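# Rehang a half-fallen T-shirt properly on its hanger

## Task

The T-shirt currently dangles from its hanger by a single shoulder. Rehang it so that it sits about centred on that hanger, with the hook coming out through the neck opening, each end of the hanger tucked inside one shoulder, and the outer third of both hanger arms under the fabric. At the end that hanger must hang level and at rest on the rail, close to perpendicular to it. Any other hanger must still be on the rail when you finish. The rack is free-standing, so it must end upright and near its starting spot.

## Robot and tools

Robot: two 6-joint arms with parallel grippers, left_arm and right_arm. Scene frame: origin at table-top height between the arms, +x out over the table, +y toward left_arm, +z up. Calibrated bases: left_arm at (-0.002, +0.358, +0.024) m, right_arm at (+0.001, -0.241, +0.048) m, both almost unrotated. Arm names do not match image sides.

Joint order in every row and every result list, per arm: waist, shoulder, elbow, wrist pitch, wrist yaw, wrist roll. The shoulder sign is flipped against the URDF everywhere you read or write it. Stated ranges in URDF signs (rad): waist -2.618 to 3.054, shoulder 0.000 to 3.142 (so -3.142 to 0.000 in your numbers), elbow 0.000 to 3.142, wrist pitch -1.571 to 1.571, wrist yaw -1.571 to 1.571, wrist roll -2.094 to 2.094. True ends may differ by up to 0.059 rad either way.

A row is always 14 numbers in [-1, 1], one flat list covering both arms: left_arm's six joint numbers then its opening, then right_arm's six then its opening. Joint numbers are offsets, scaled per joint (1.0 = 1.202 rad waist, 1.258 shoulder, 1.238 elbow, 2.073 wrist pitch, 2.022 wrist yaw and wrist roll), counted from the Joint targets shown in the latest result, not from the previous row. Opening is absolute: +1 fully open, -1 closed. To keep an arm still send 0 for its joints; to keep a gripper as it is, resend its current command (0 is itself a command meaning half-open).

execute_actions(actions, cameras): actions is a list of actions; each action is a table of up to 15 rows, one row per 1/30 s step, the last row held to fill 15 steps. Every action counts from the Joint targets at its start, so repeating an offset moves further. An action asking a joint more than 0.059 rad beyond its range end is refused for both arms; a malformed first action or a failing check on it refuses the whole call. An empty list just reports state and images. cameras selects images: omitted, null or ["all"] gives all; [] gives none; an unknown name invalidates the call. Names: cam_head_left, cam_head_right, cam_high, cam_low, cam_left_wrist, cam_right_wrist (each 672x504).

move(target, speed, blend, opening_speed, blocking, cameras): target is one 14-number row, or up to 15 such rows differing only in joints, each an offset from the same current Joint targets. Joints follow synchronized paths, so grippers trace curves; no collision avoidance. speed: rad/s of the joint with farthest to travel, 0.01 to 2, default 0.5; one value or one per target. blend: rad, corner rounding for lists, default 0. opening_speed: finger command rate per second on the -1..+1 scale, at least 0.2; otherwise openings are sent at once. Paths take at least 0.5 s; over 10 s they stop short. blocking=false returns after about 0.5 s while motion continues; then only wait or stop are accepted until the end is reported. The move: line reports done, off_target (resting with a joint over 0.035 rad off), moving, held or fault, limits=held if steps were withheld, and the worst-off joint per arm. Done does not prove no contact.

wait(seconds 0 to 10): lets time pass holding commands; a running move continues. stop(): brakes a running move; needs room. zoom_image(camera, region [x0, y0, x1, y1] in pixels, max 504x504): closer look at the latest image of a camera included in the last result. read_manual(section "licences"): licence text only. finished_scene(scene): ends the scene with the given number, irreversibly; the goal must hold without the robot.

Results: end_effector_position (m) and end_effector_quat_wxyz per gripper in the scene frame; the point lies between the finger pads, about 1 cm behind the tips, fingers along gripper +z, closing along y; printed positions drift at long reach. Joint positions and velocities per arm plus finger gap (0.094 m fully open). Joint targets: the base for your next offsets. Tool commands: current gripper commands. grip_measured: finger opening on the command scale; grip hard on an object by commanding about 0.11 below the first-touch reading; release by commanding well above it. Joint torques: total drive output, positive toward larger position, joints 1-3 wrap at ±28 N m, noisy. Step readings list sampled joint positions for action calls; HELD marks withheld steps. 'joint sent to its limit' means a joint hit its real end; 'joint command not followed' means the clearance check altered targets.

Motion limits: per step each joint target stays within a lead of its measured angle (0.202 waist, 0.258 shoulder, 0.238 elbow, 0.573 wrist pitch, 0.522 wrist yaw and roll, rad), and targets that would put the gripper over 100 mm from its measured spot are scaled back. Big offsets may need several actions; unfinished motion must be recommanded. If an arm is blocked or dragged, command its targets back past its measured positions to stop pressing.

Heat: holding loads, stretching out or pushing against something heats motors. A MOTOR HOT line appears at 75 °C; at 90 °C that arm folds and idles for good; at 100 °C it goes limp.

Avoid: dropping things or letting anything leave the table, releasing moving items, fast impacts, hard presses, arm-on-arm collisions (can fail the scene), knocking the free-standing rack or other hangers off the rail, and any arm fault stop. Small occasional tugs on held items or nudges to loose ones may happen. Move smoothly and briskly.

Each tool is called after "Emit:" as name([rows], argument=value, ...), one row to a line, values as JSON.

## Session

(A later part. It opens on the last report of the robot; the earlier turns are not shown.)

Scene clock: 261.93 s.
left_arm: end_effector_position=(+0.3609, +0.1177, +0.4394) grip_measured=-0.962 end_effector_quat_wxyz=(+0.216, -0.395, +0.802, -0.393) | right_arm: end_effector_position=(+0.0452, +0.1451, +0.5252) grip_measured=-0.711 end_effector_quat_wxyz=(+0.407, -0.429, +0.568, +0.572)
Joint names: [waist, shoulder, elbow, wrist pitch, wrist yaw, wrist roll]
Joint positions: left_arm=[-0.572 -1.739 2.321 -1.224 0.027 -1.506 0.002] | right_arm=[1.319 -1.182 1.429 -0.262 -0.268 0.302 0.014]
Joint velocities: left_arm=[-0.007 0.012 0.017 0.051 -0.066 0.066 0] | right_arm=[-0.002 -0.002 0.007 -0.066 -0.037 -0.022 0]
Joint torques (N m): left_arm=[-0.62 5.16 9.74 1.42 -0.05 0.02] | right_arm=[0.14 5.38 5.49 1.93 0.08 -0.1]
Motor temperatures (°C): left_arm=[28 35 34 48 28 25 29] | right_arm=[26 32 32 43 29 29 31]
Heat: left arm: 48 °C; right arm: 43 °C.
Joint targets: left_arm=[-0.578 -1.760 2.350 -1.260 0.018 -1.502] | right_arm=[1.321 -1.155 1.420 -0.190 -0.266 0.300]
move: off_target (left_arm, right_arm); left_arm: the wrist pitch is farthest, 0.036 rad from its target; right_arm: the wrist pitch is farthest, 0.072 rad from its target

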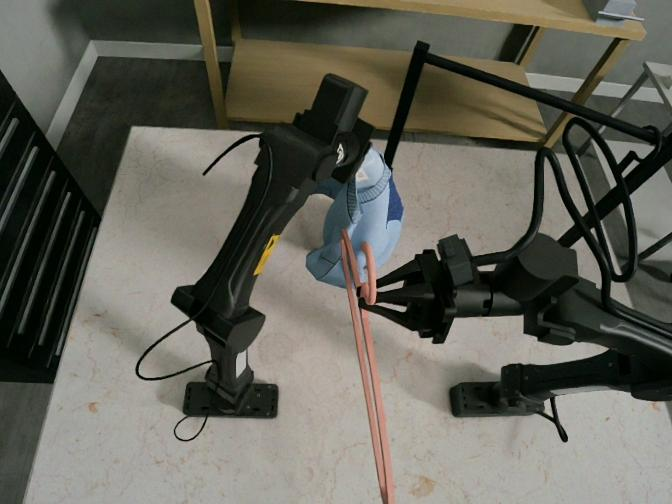

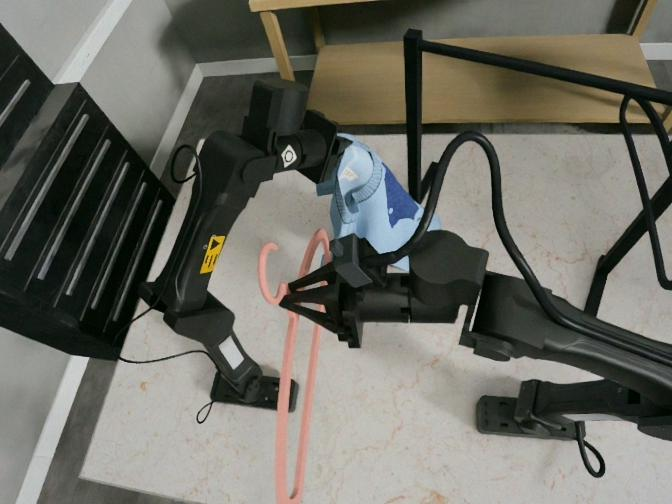

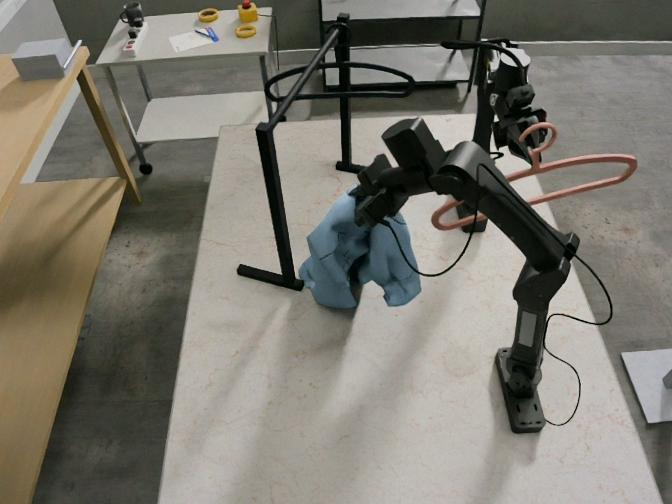

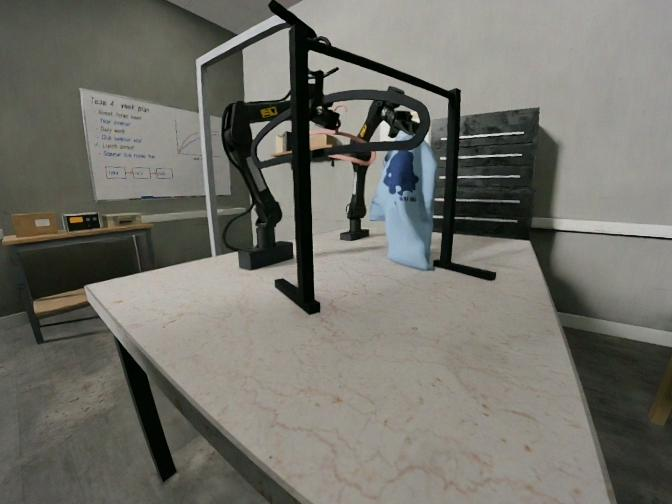

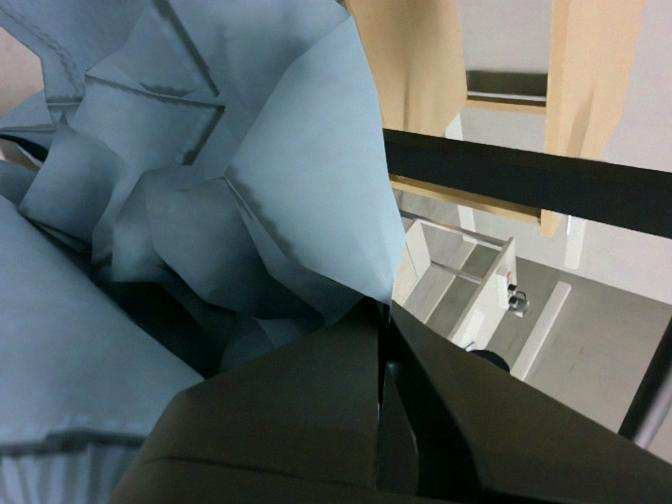

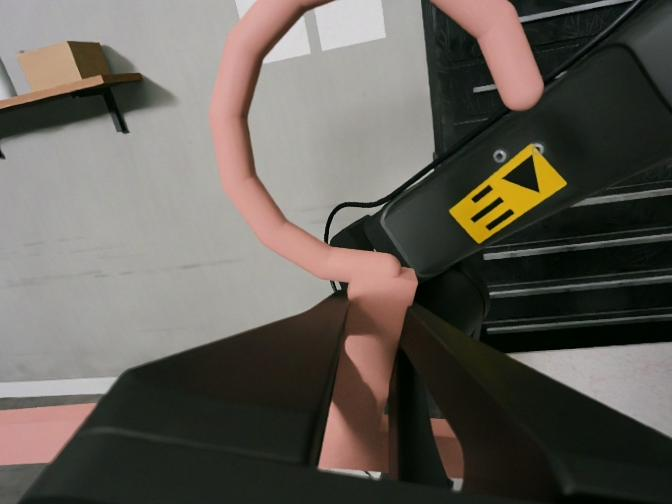

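Emit:
move(target=[0,0,0,0,0,0,-0.97,-0.356,-0.0556,0.0323,0.0217,-0.1973,0.0495,-1], speed=0.4)

Emit:
zoom_image(camera="cam_head_right", region=[280, 100, 420, 240])

Emit:
zoom_image(camera="cam_head_left", region=[290, 100, 430, 240])

Emit:
zoom_image(camera="cam_low", region=[340, 80, 460, 200])

Emit:
zoom_image(camera="cam_high", region=[290, 140, 450, 300])

Scene clock: 265.10 s.
left_arm: end_effector_position=(+0.3607, +0.1178, +0.4391) grip_measured=-0.962 end_effector_quat_wxyz=(+0.215, -0.396, +0.802, -0.392) | right_arm: end_effector_position=(+0.1415, +0.1182, +0.5225) grip_measured=-0.711 end_effector_quat_wxyz=(+0.395, -0.393, +0.589, +0.585)
Joint names: [waist, shoulder, elbow, wrist pitch, wrist yaw, wrist roll]
Joint positions: left_arm=[-0.572 -1.739 2.321 -1.225 0.027 -1.506 0.002] | right_arm=[0.895 -1.224 1.429 -0.209 -0.657 0.387 0.014]
Joint velocities: left_arm=[-0.012 0.017 -0.012 0.022 0.066 -0.051 0] | right_arm=[0.012 -0.007 -0.002 0.037 -0.022 0.007 -0.001]
Joint torques (N m): left_arm=[-0.68 5.14 9.63 1.41 -0.03 -0.02] | right_arm=[-0.14 3.15 8.36 1.79 -0.05 0.06]
Motor temperatures (°C): left_arm=[28 35 35 47 28 25 29] | right_arm=[26 31 32 43 29 29 31]
Heat: left arm: 47 °C; right arm: 43 °C.
Joint targets: left_arm=[-0.578 -1.760 2.350 -1.260 0.018 -1.502] | right_arm=[0.894 -1.225 1.460 -0.145 -0.665 0.400]
move: off_target (right_arm); right_arm: the wrist pitch is farthest, 0.064 rad from its target

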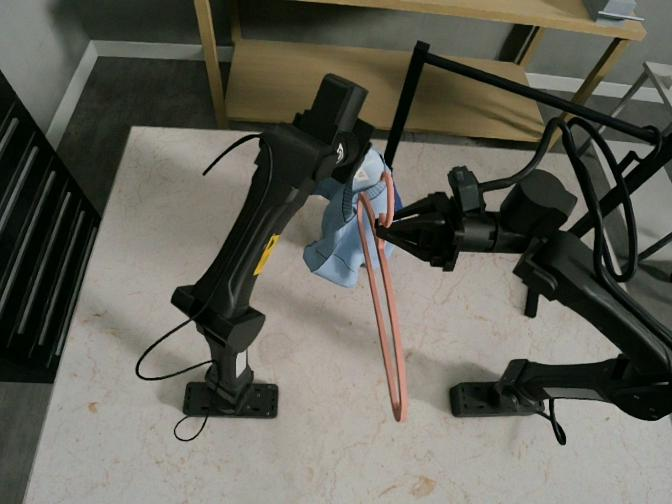

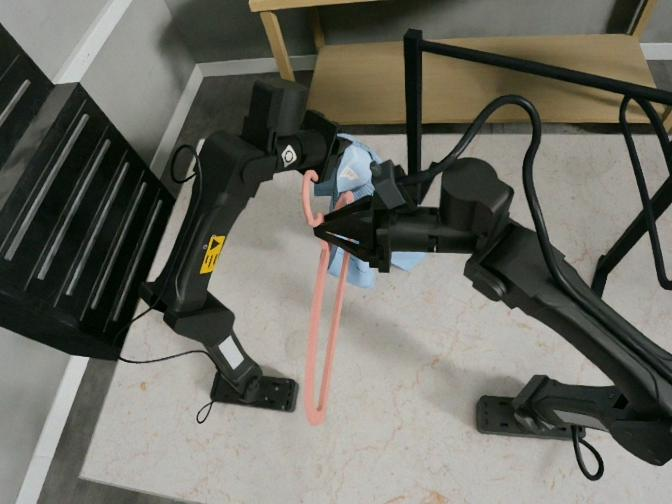

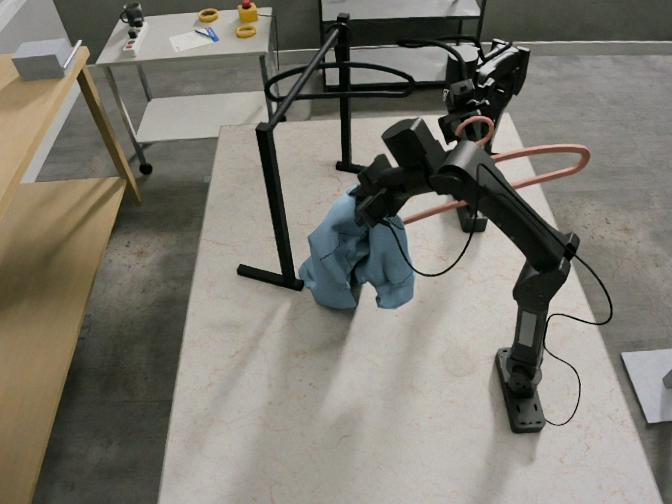

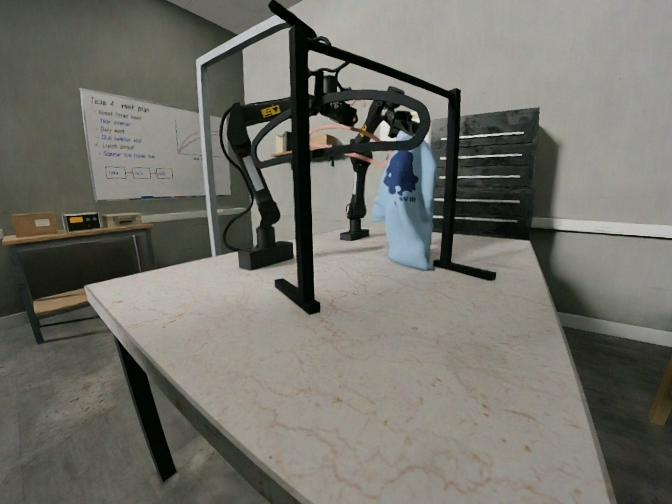

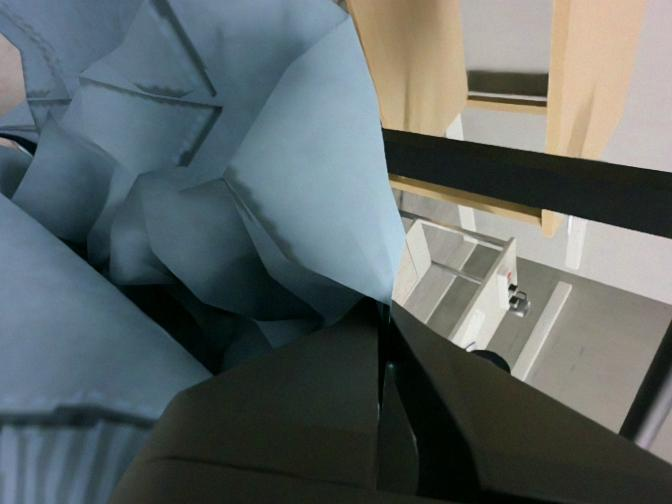

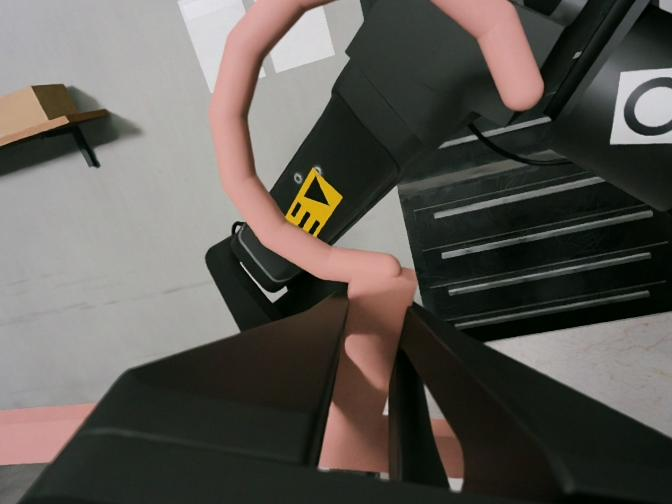

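Scaled by 3.600 from the camera's 672x504 image, which has a finer 960x720 frame.

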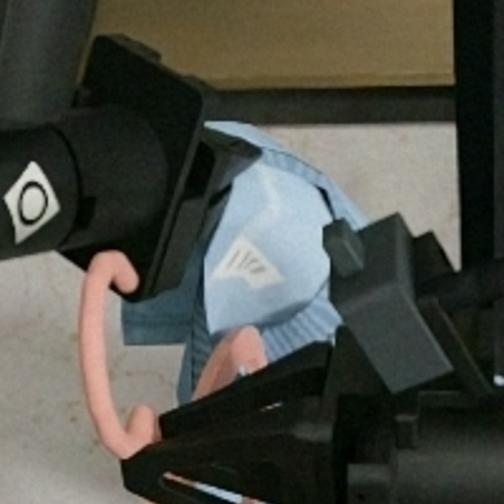

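Scaled by 3.600 from the camera's 672x504 image, which has a finer 960x720 frame.

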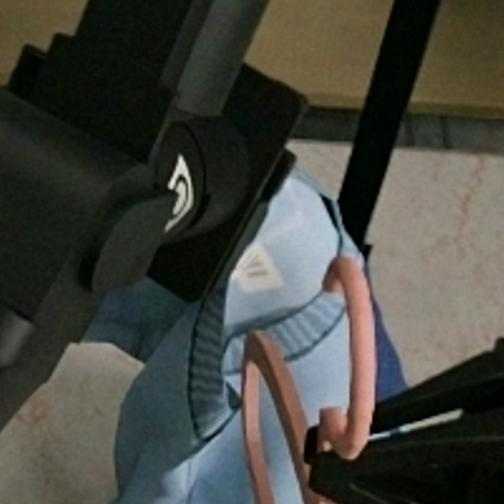

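Scaled by 4.200 from the camera's 672x504 image, which has a finer 960x720 frame.

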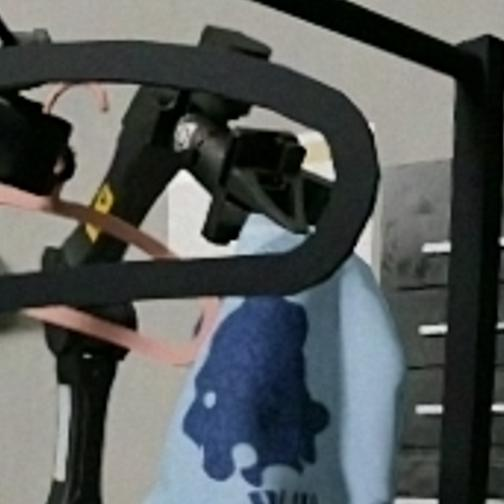

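Scaled by 3.150 from the camera's 672x504 image, which has a finer 960x720 frame.

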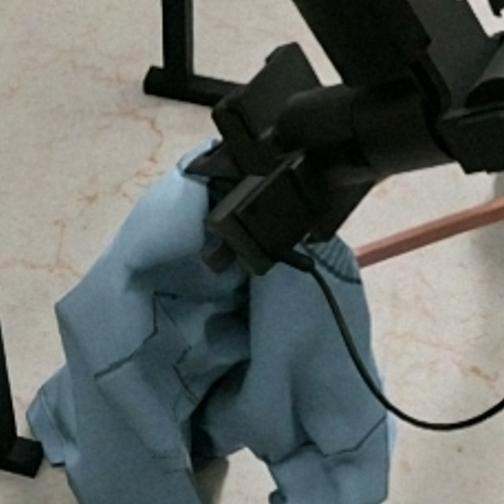

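Emit:
move([
  [0,0,0,0,0,0,-0.97,0.355,0.0556,-0.0323,-0.0217,0.1973,-0.0495,-1],
  [0,0,0,0,0,0,-0.97,-0.186,0.0278,0.129,0.048,-0.11,0.2967,-1],
  [0,0,0,0,0,0,-0.97,-0.366,-0.2504,0.2948,0.118,-0.217,0.2967,-1],
], speed=0.5)

Emit:
zoom_image(camera="cam_head_right", region=[280, 100, 420, 240])

Emit:
zoom_image(camera="cam_head_left", region=[290, 100, 430, 240])

Emit:
zoom_image(camera="cam_low", region=[340, 80, 460, 200])

Emit:
zoom_image(camera="cam_high", region=[290, 140, 450, 300])

Scene clock: 270.13 s.
left_arm: end_effector_position=(+0.3618, +0.1194, +0.4391) grip_measured=-0.962 end_effector_quat_wxyz=(+0.220, -0.398, +0.801, -0.390) | right_arm: end_effector_position=(+0.2637, +0.0763, +0.5873) grip_measured=-0.712 end_effector_quat_wxyz=(+0.282, -0.274, +0.604, +0.693)
Joint names: [waist, shoulder, elbow, wrist pitch, wrist yaw, wrist roll]
Joint positions: left_arm=[-0.572 -1.739 2.321 -1.225 0.017 -1.506 0.002] | right_arm=[0.463 -1.541 1.779 0.039 -1.118 1.009 0.014]
Joint velocities: left_arm=[-0.012 0.002 -0.007 -0.037 -0.022 0.022 0] | right_arm=[0.002 0.017 -0.002 0.081 0.007 0.066 0]
Joint torques (N m): left_arm=[-0.4 5.09 9.55 1.41 -0.04 0.02] | right_arm=[-0.75 5.91 9.05 1.46 0.22 -0.1]
Motor temperatures (°C): left_arm=[28 34 35 46 28 25 29] | right_arm=[26 31 32 43 29 29 31]
Heat: left arm: 46 °C; right arm: 43 °C.
Joint targets: left_arm=[-0.578 -1.760 2.350 -1.260 0.018 -1.502] | right_arm=[0.454 -1.540 1.825 0.099 -1.104 1.000]
move: off_target (right_arm); right_arm: the wrist pitch is farthest, 0.061 rad from its target

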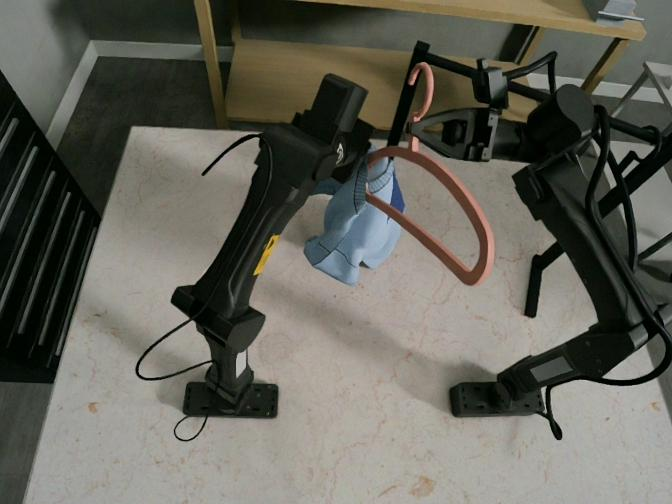

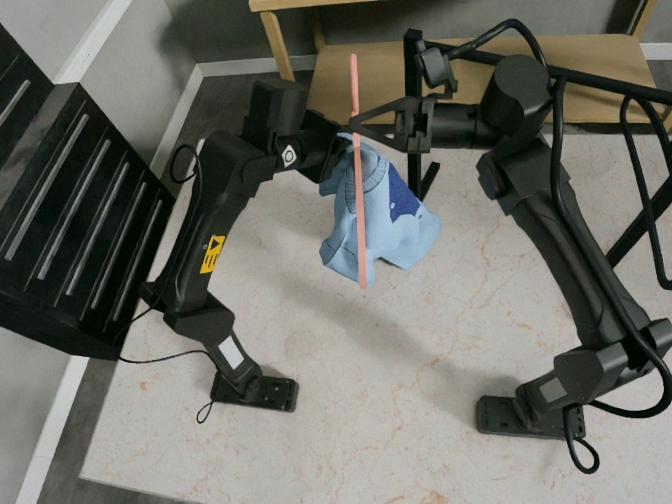

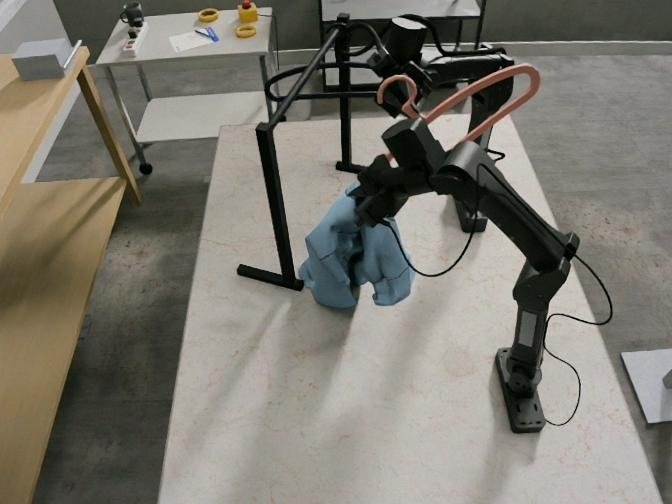

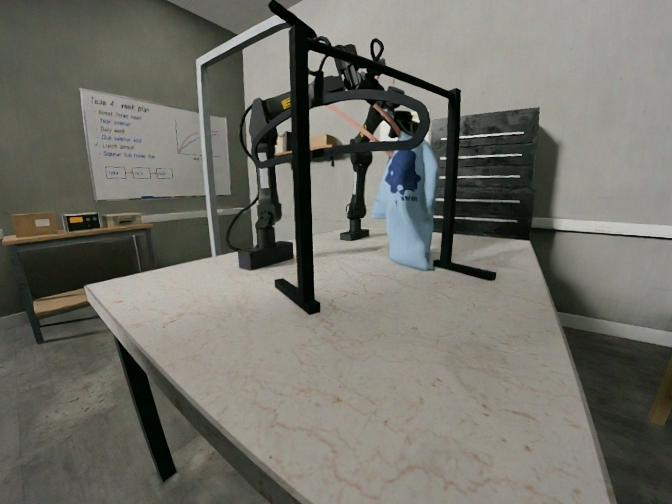

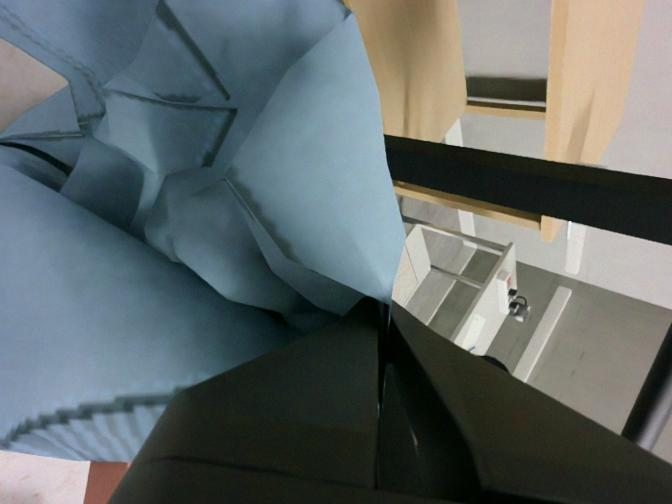

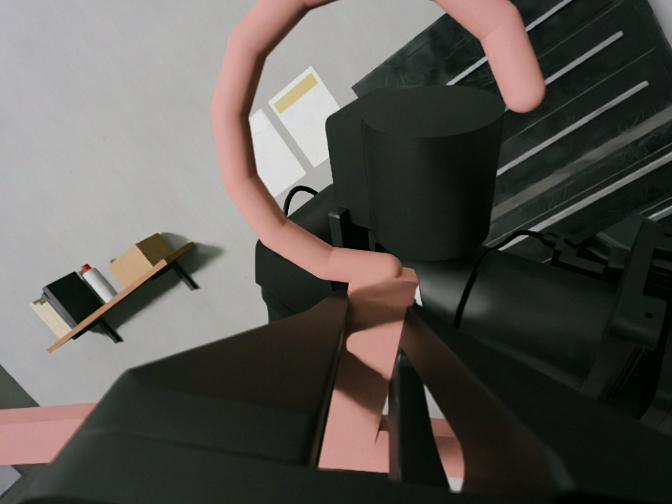

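Scaled by 3.600 from the camera's 672x504 image, which has a finer 960x720 frame.

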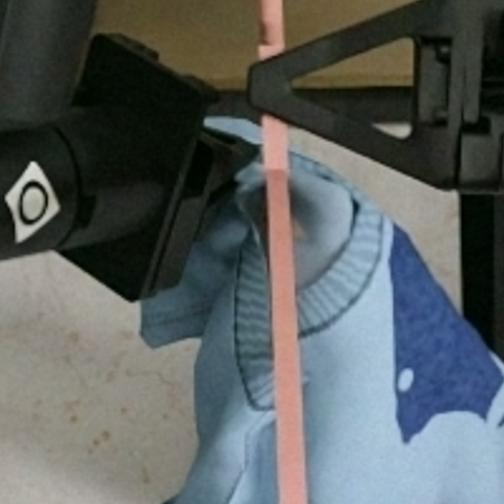

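Scaled by 3.600 from the camera's 672x504 image, which has a finer 960x720 frame.

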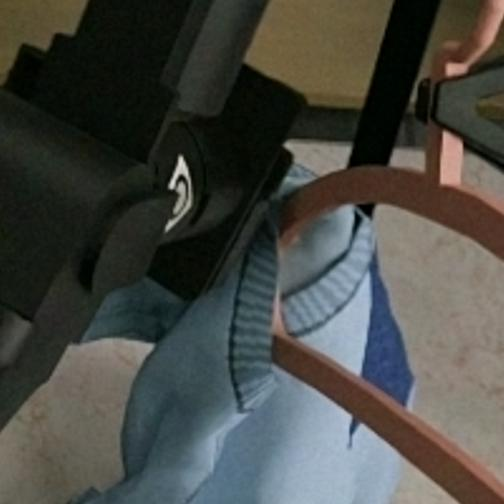

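Scaled by 4.200 from the camera's 672x504 image, which has a finer 960x720 frame.

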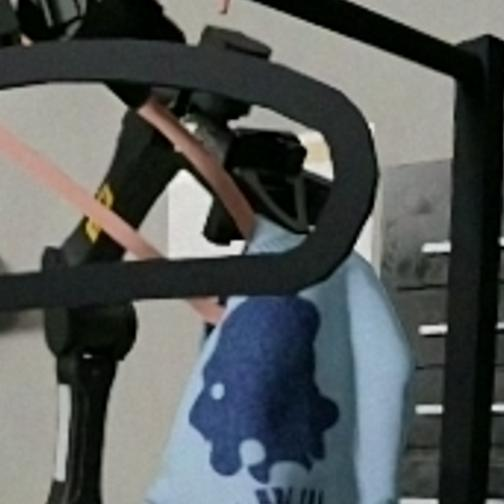

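Scaled by 3.150 from the camera's 672x504 image, which has a finer 960x720 frame.

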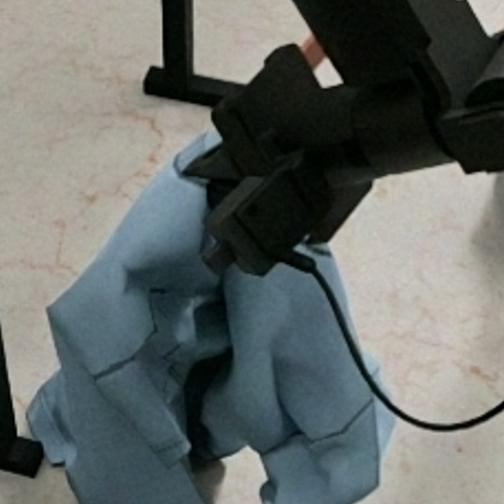

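Emit:
move(target=[0,0,0,0,0,0,-0.97,0.015,0.008,-0.2666,0.154,0.009,0,-1], speed=0.25)

Emit:
zoom_image(camera="cam_head_right", region=[280, 100, 420, 240])

Emit:
zoom_image(camera="cam_head_left", region=[290, 100, 430, 240])

Emit:
zoom_image(camera="cam_low", region=[340, 80, 460, 200])

Emit:
zoom_image(camera="cam_high", region=[290, 140, 450, 300])

Scene clock: 272.53 s.
left_arm: end_effector_position=(+0.3630, +0.1192, +0.4375) grip_measured=-0.962 end_effector_quat_wxyz=(+0.220, -0.399, +0.802, -0.388) | right_arm: end_effector_position=(+0.2804, +0.0874, +0.5293) grip_measured=-0.712 end_effector_quat_wxyz=(+0.296, -0.287, +0.589, +0.695)
Joint names: [waist, shoulder, elbow, wrist pitch, wrist yaw, wrist roll]
Joint positions: left_arm=[-0.572 -1.743 2.321 -1.225 0.014 -1.506 0.002] | right_arm=[0.469 -1.541 1.504 0.366 -1.118 1.012 0.014]
Joint velocities: left_arm=[0.007 0.002 0.007 -0.007 -0.051 -0.037 -0.001] | right_arm=[0.002 0.027 -0.007 0.066 -0.066 -0.095 -0.001]
Joint torques (N m): left_arm=[-0.68 5.37 9.84 1.4 -0.01 0.02] | right_arm=[0.2 7.36 5.56 1.35 0.45 -0.11]
Motor temperatures (°C): left_arm=[28 34 35 46 28 25 29] | right_arm=[26 31 32 43 29 29 31]
Heat: left arm: 46 °C; right arm: 43 °C.
Joint targets: left_arm=[-0.578 -1.760 2.350 -1.260 0.018 -1.502] | right_arm=[0.471 -1.530 1.494 0.418 -1.086 1.000]
move: off_target (right_arm); right_arm: the wrist pitch is farthest, 0.052 rad from its target

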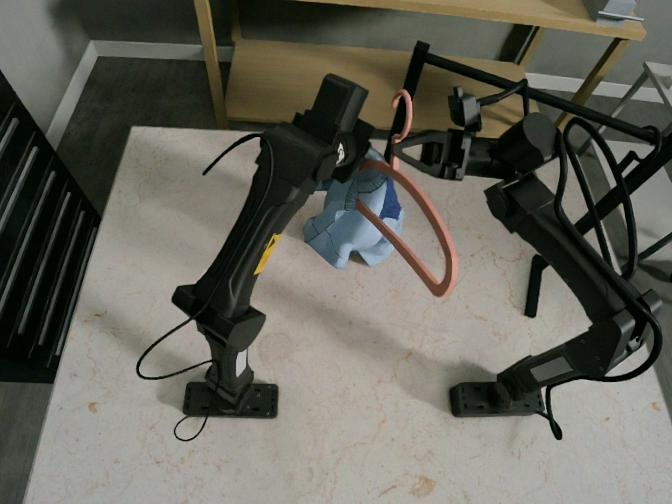

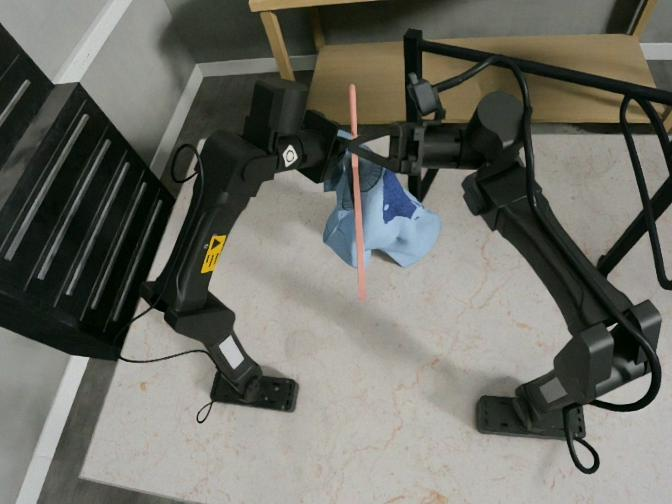

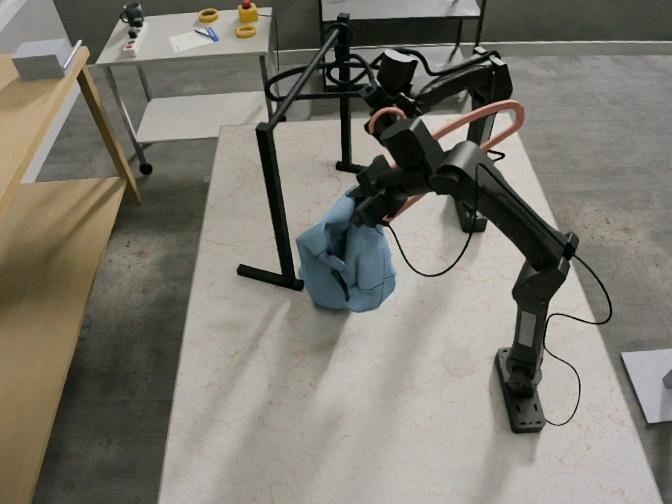

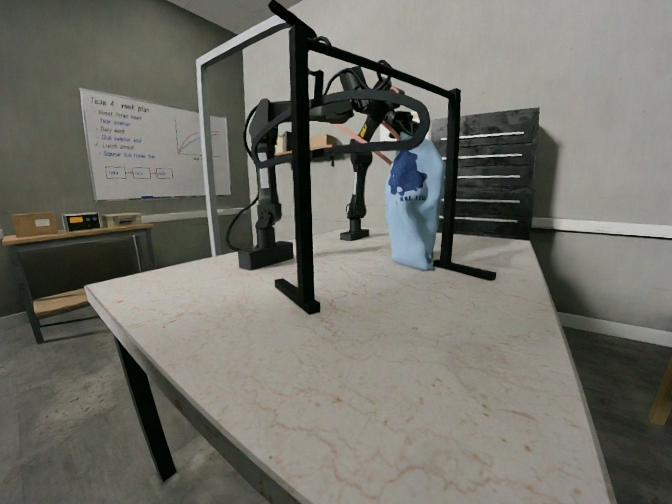

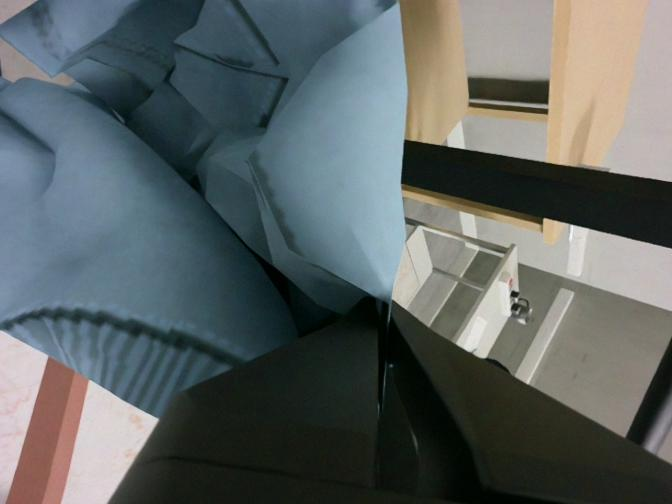

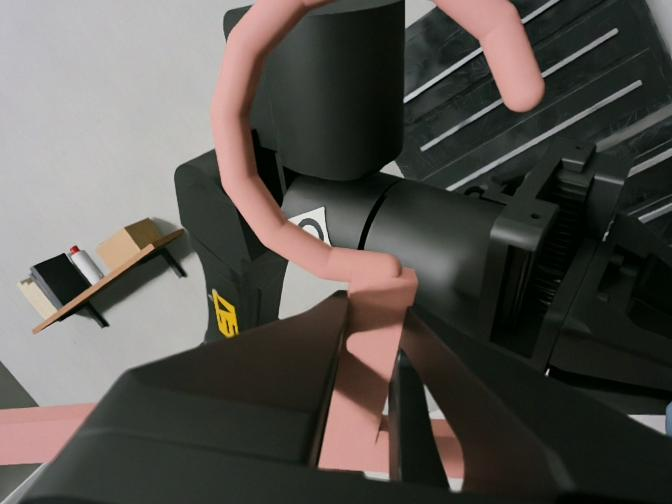

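Scaled by 3.600 from the camera's 672x504 image, which has a finer 960x720 frame.

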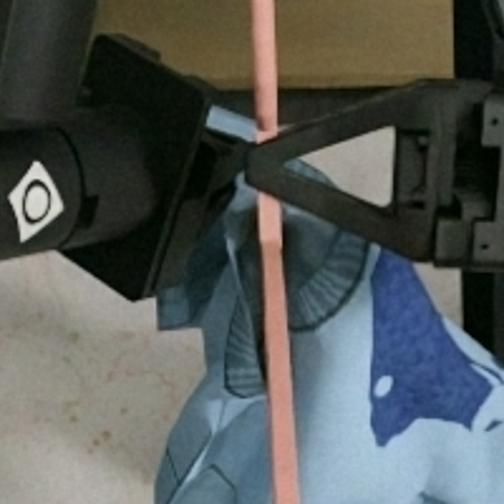

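Scaled by 3.600 from the camera's 672x504 image, which has a finer 960x720 frame.

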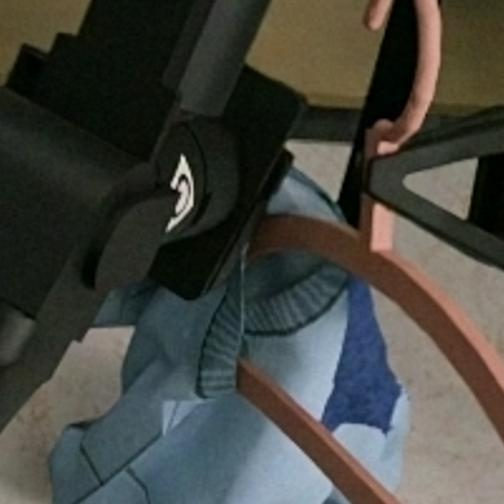

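Scaled by 4.200 from the camera's 672x504 image, which has a finer 960x720 frame.

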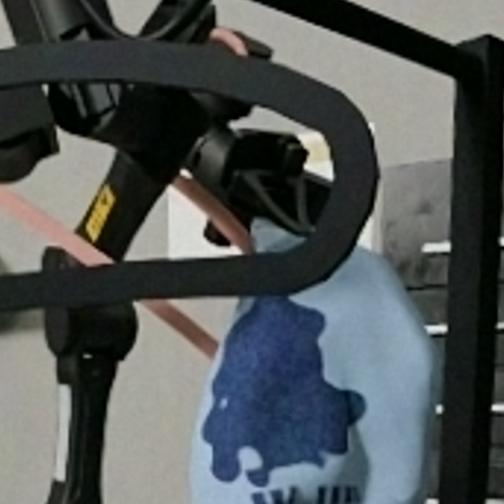

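Scaled by 3.150 from the camera's 672x504 image, which has a finer 960x720 frame.

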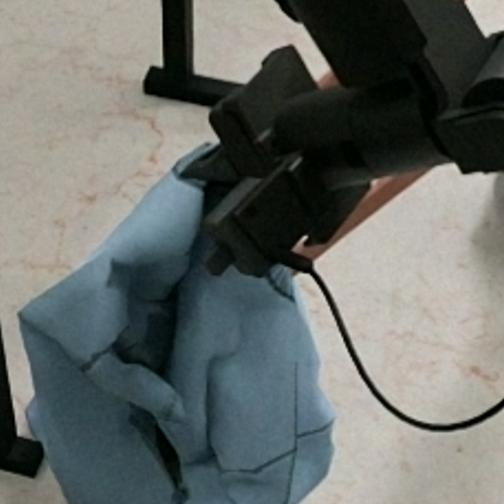

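Emit:
move(target=[0,0,0,0,0,0,-0.97,0.078,0.06,-0.116,-0.0425,0.046,-0.198,-1], speed=0.25)

Emit:
zoom_image(camera="cam_head_right", region=[280, 100, 420, 240])

Emit:
zoom_image(camera="cam_head_left", region=[290, 100, 430, 240])

Emit:
zoom_image(camera="cam_low", region=[340, 80, 460, 200])

Emit:
zoom_image(camera="cam_high", region=[290, 140, 450, 300])

Scene clock: 275.37 s.
left_arm: end_effector_position=(+0.3630, +0.1192, +0.4375) grip_measured=-0.962 end_effector_quat_wxyz=(+0.220, -0.399, +0.802, -0.388) | right_arm: end_effector_position=(+0.2611, +0.1107, +0.4919) grip_measured=-0.711 end_effector_quat_wxyz=(+0.388, -0.369, +0.556, +0.636)
Joint names: [waist, shoulder, elbow, wrist pitch, wrist yaw, wrist roll]
Joint positions: left_arm=[-0.572 -1.743 2.321 -1.225 0.014 -1.506 0.002] | right_arm=[0.563 -1.492 1.363 0.34 -1.023 0.618 0.014]
Joint velocities: left_arm=[-0.017 0.002 -0.002 0.007 -0.037 -0.022 -0.001] | right_arm=[-0.012 0.017 0.012 -0.037 0.007 -0.022 0]
Joint torques (N m): left_arm=[-0.53 5.3 9.72 1.39 -0.03 0.03] | right_arm=[0.18 9.58 5.59 0.87 0.36 -0.2]
Motor temperatures (°C): left_arm=[28 34 35 45 28 25 29] | right_arm=[26 32 32 43 29 29 31]
Heat: left arm: 45 °C; right arm: 43 °C.
Joint targets: left_arm=[-0.578 -1.760 2.350 -1.260 0.018 -1.502] | right_arm=[0.565 -1.454 1.351 0.330 -0.993 0.599]
move: off_target (right_arm); right_arm: the shoulder is farthest, 0.037 rad from its target

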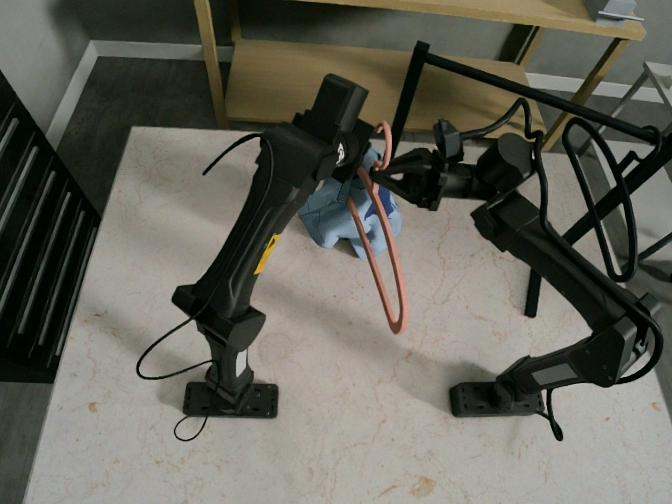

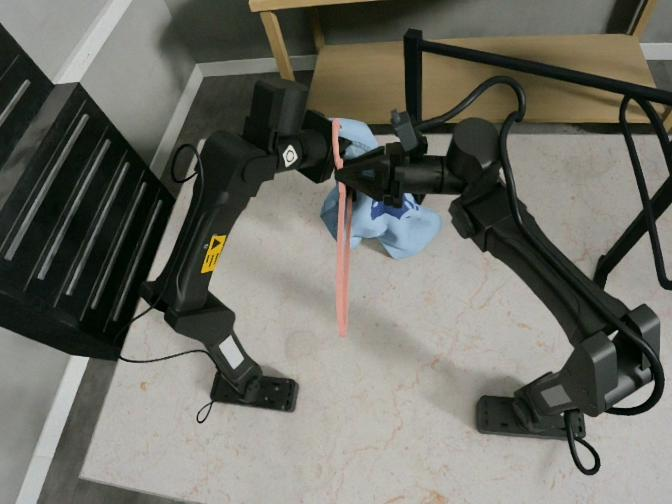

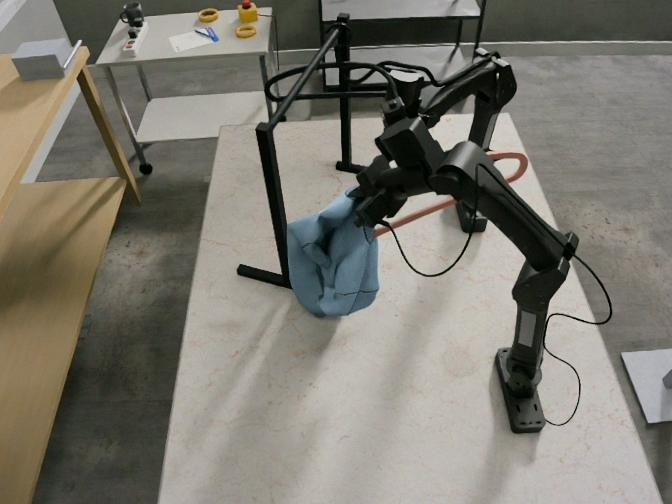

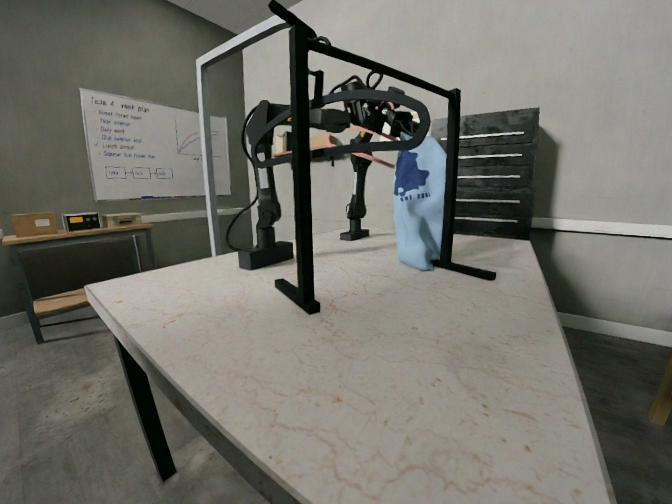

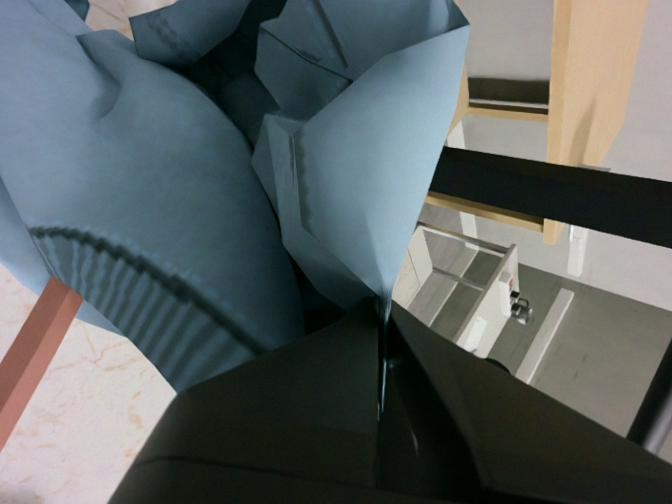

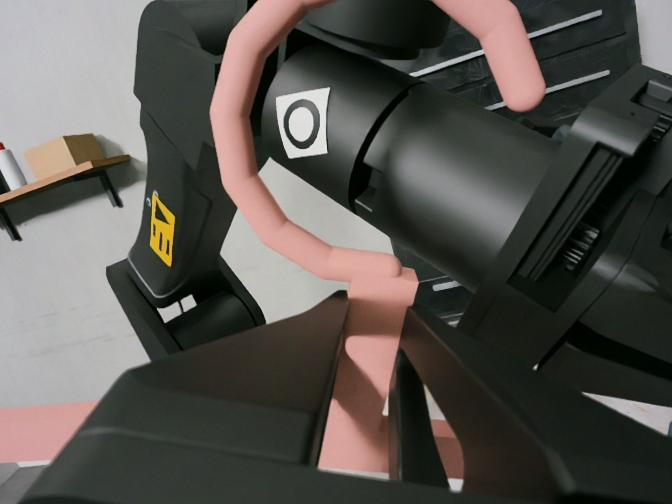

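Scaled by 3.600 from the camera's 672x504 image, which has a finer 960x720 frame.

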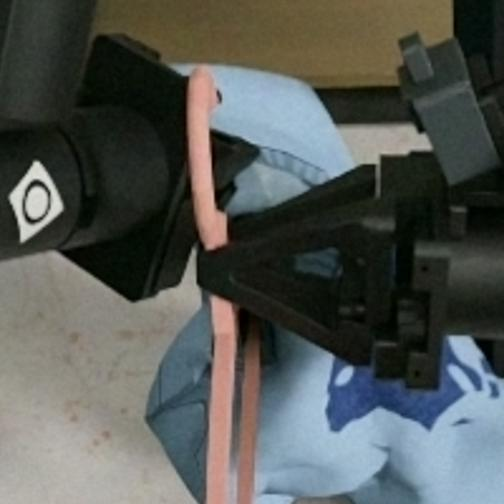

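Scaled by 3.600 from the camera's 672x504 image, which has a finer 960x720 frame.

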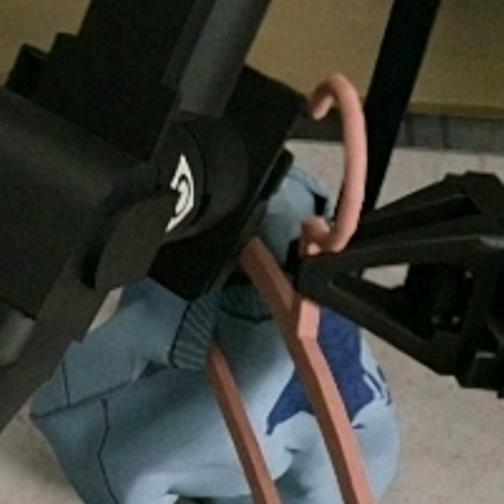

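Scaled by 4.200 from the camera's 672x504 image, which has a finer 960x720 frame.

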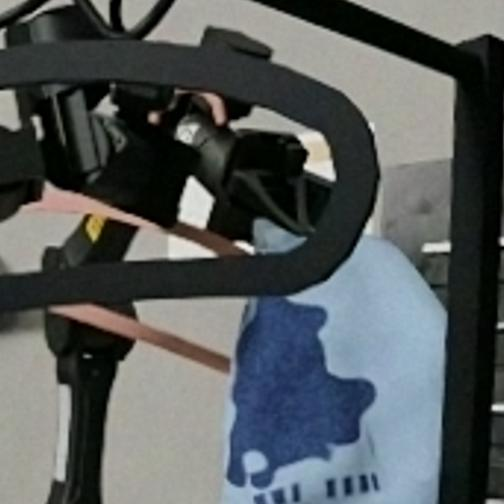

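Scaled by 3.150 from the camera's 672x504 image, which has a finer 960x720 frame.

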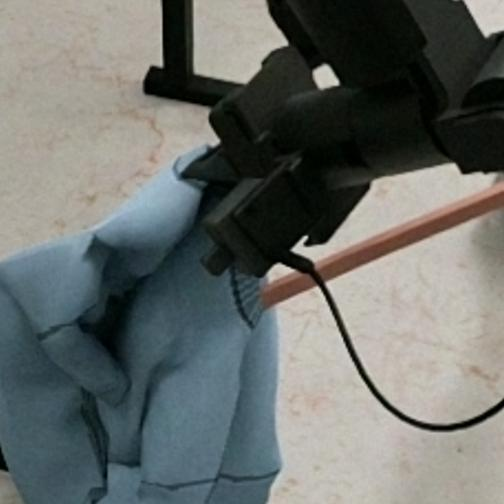

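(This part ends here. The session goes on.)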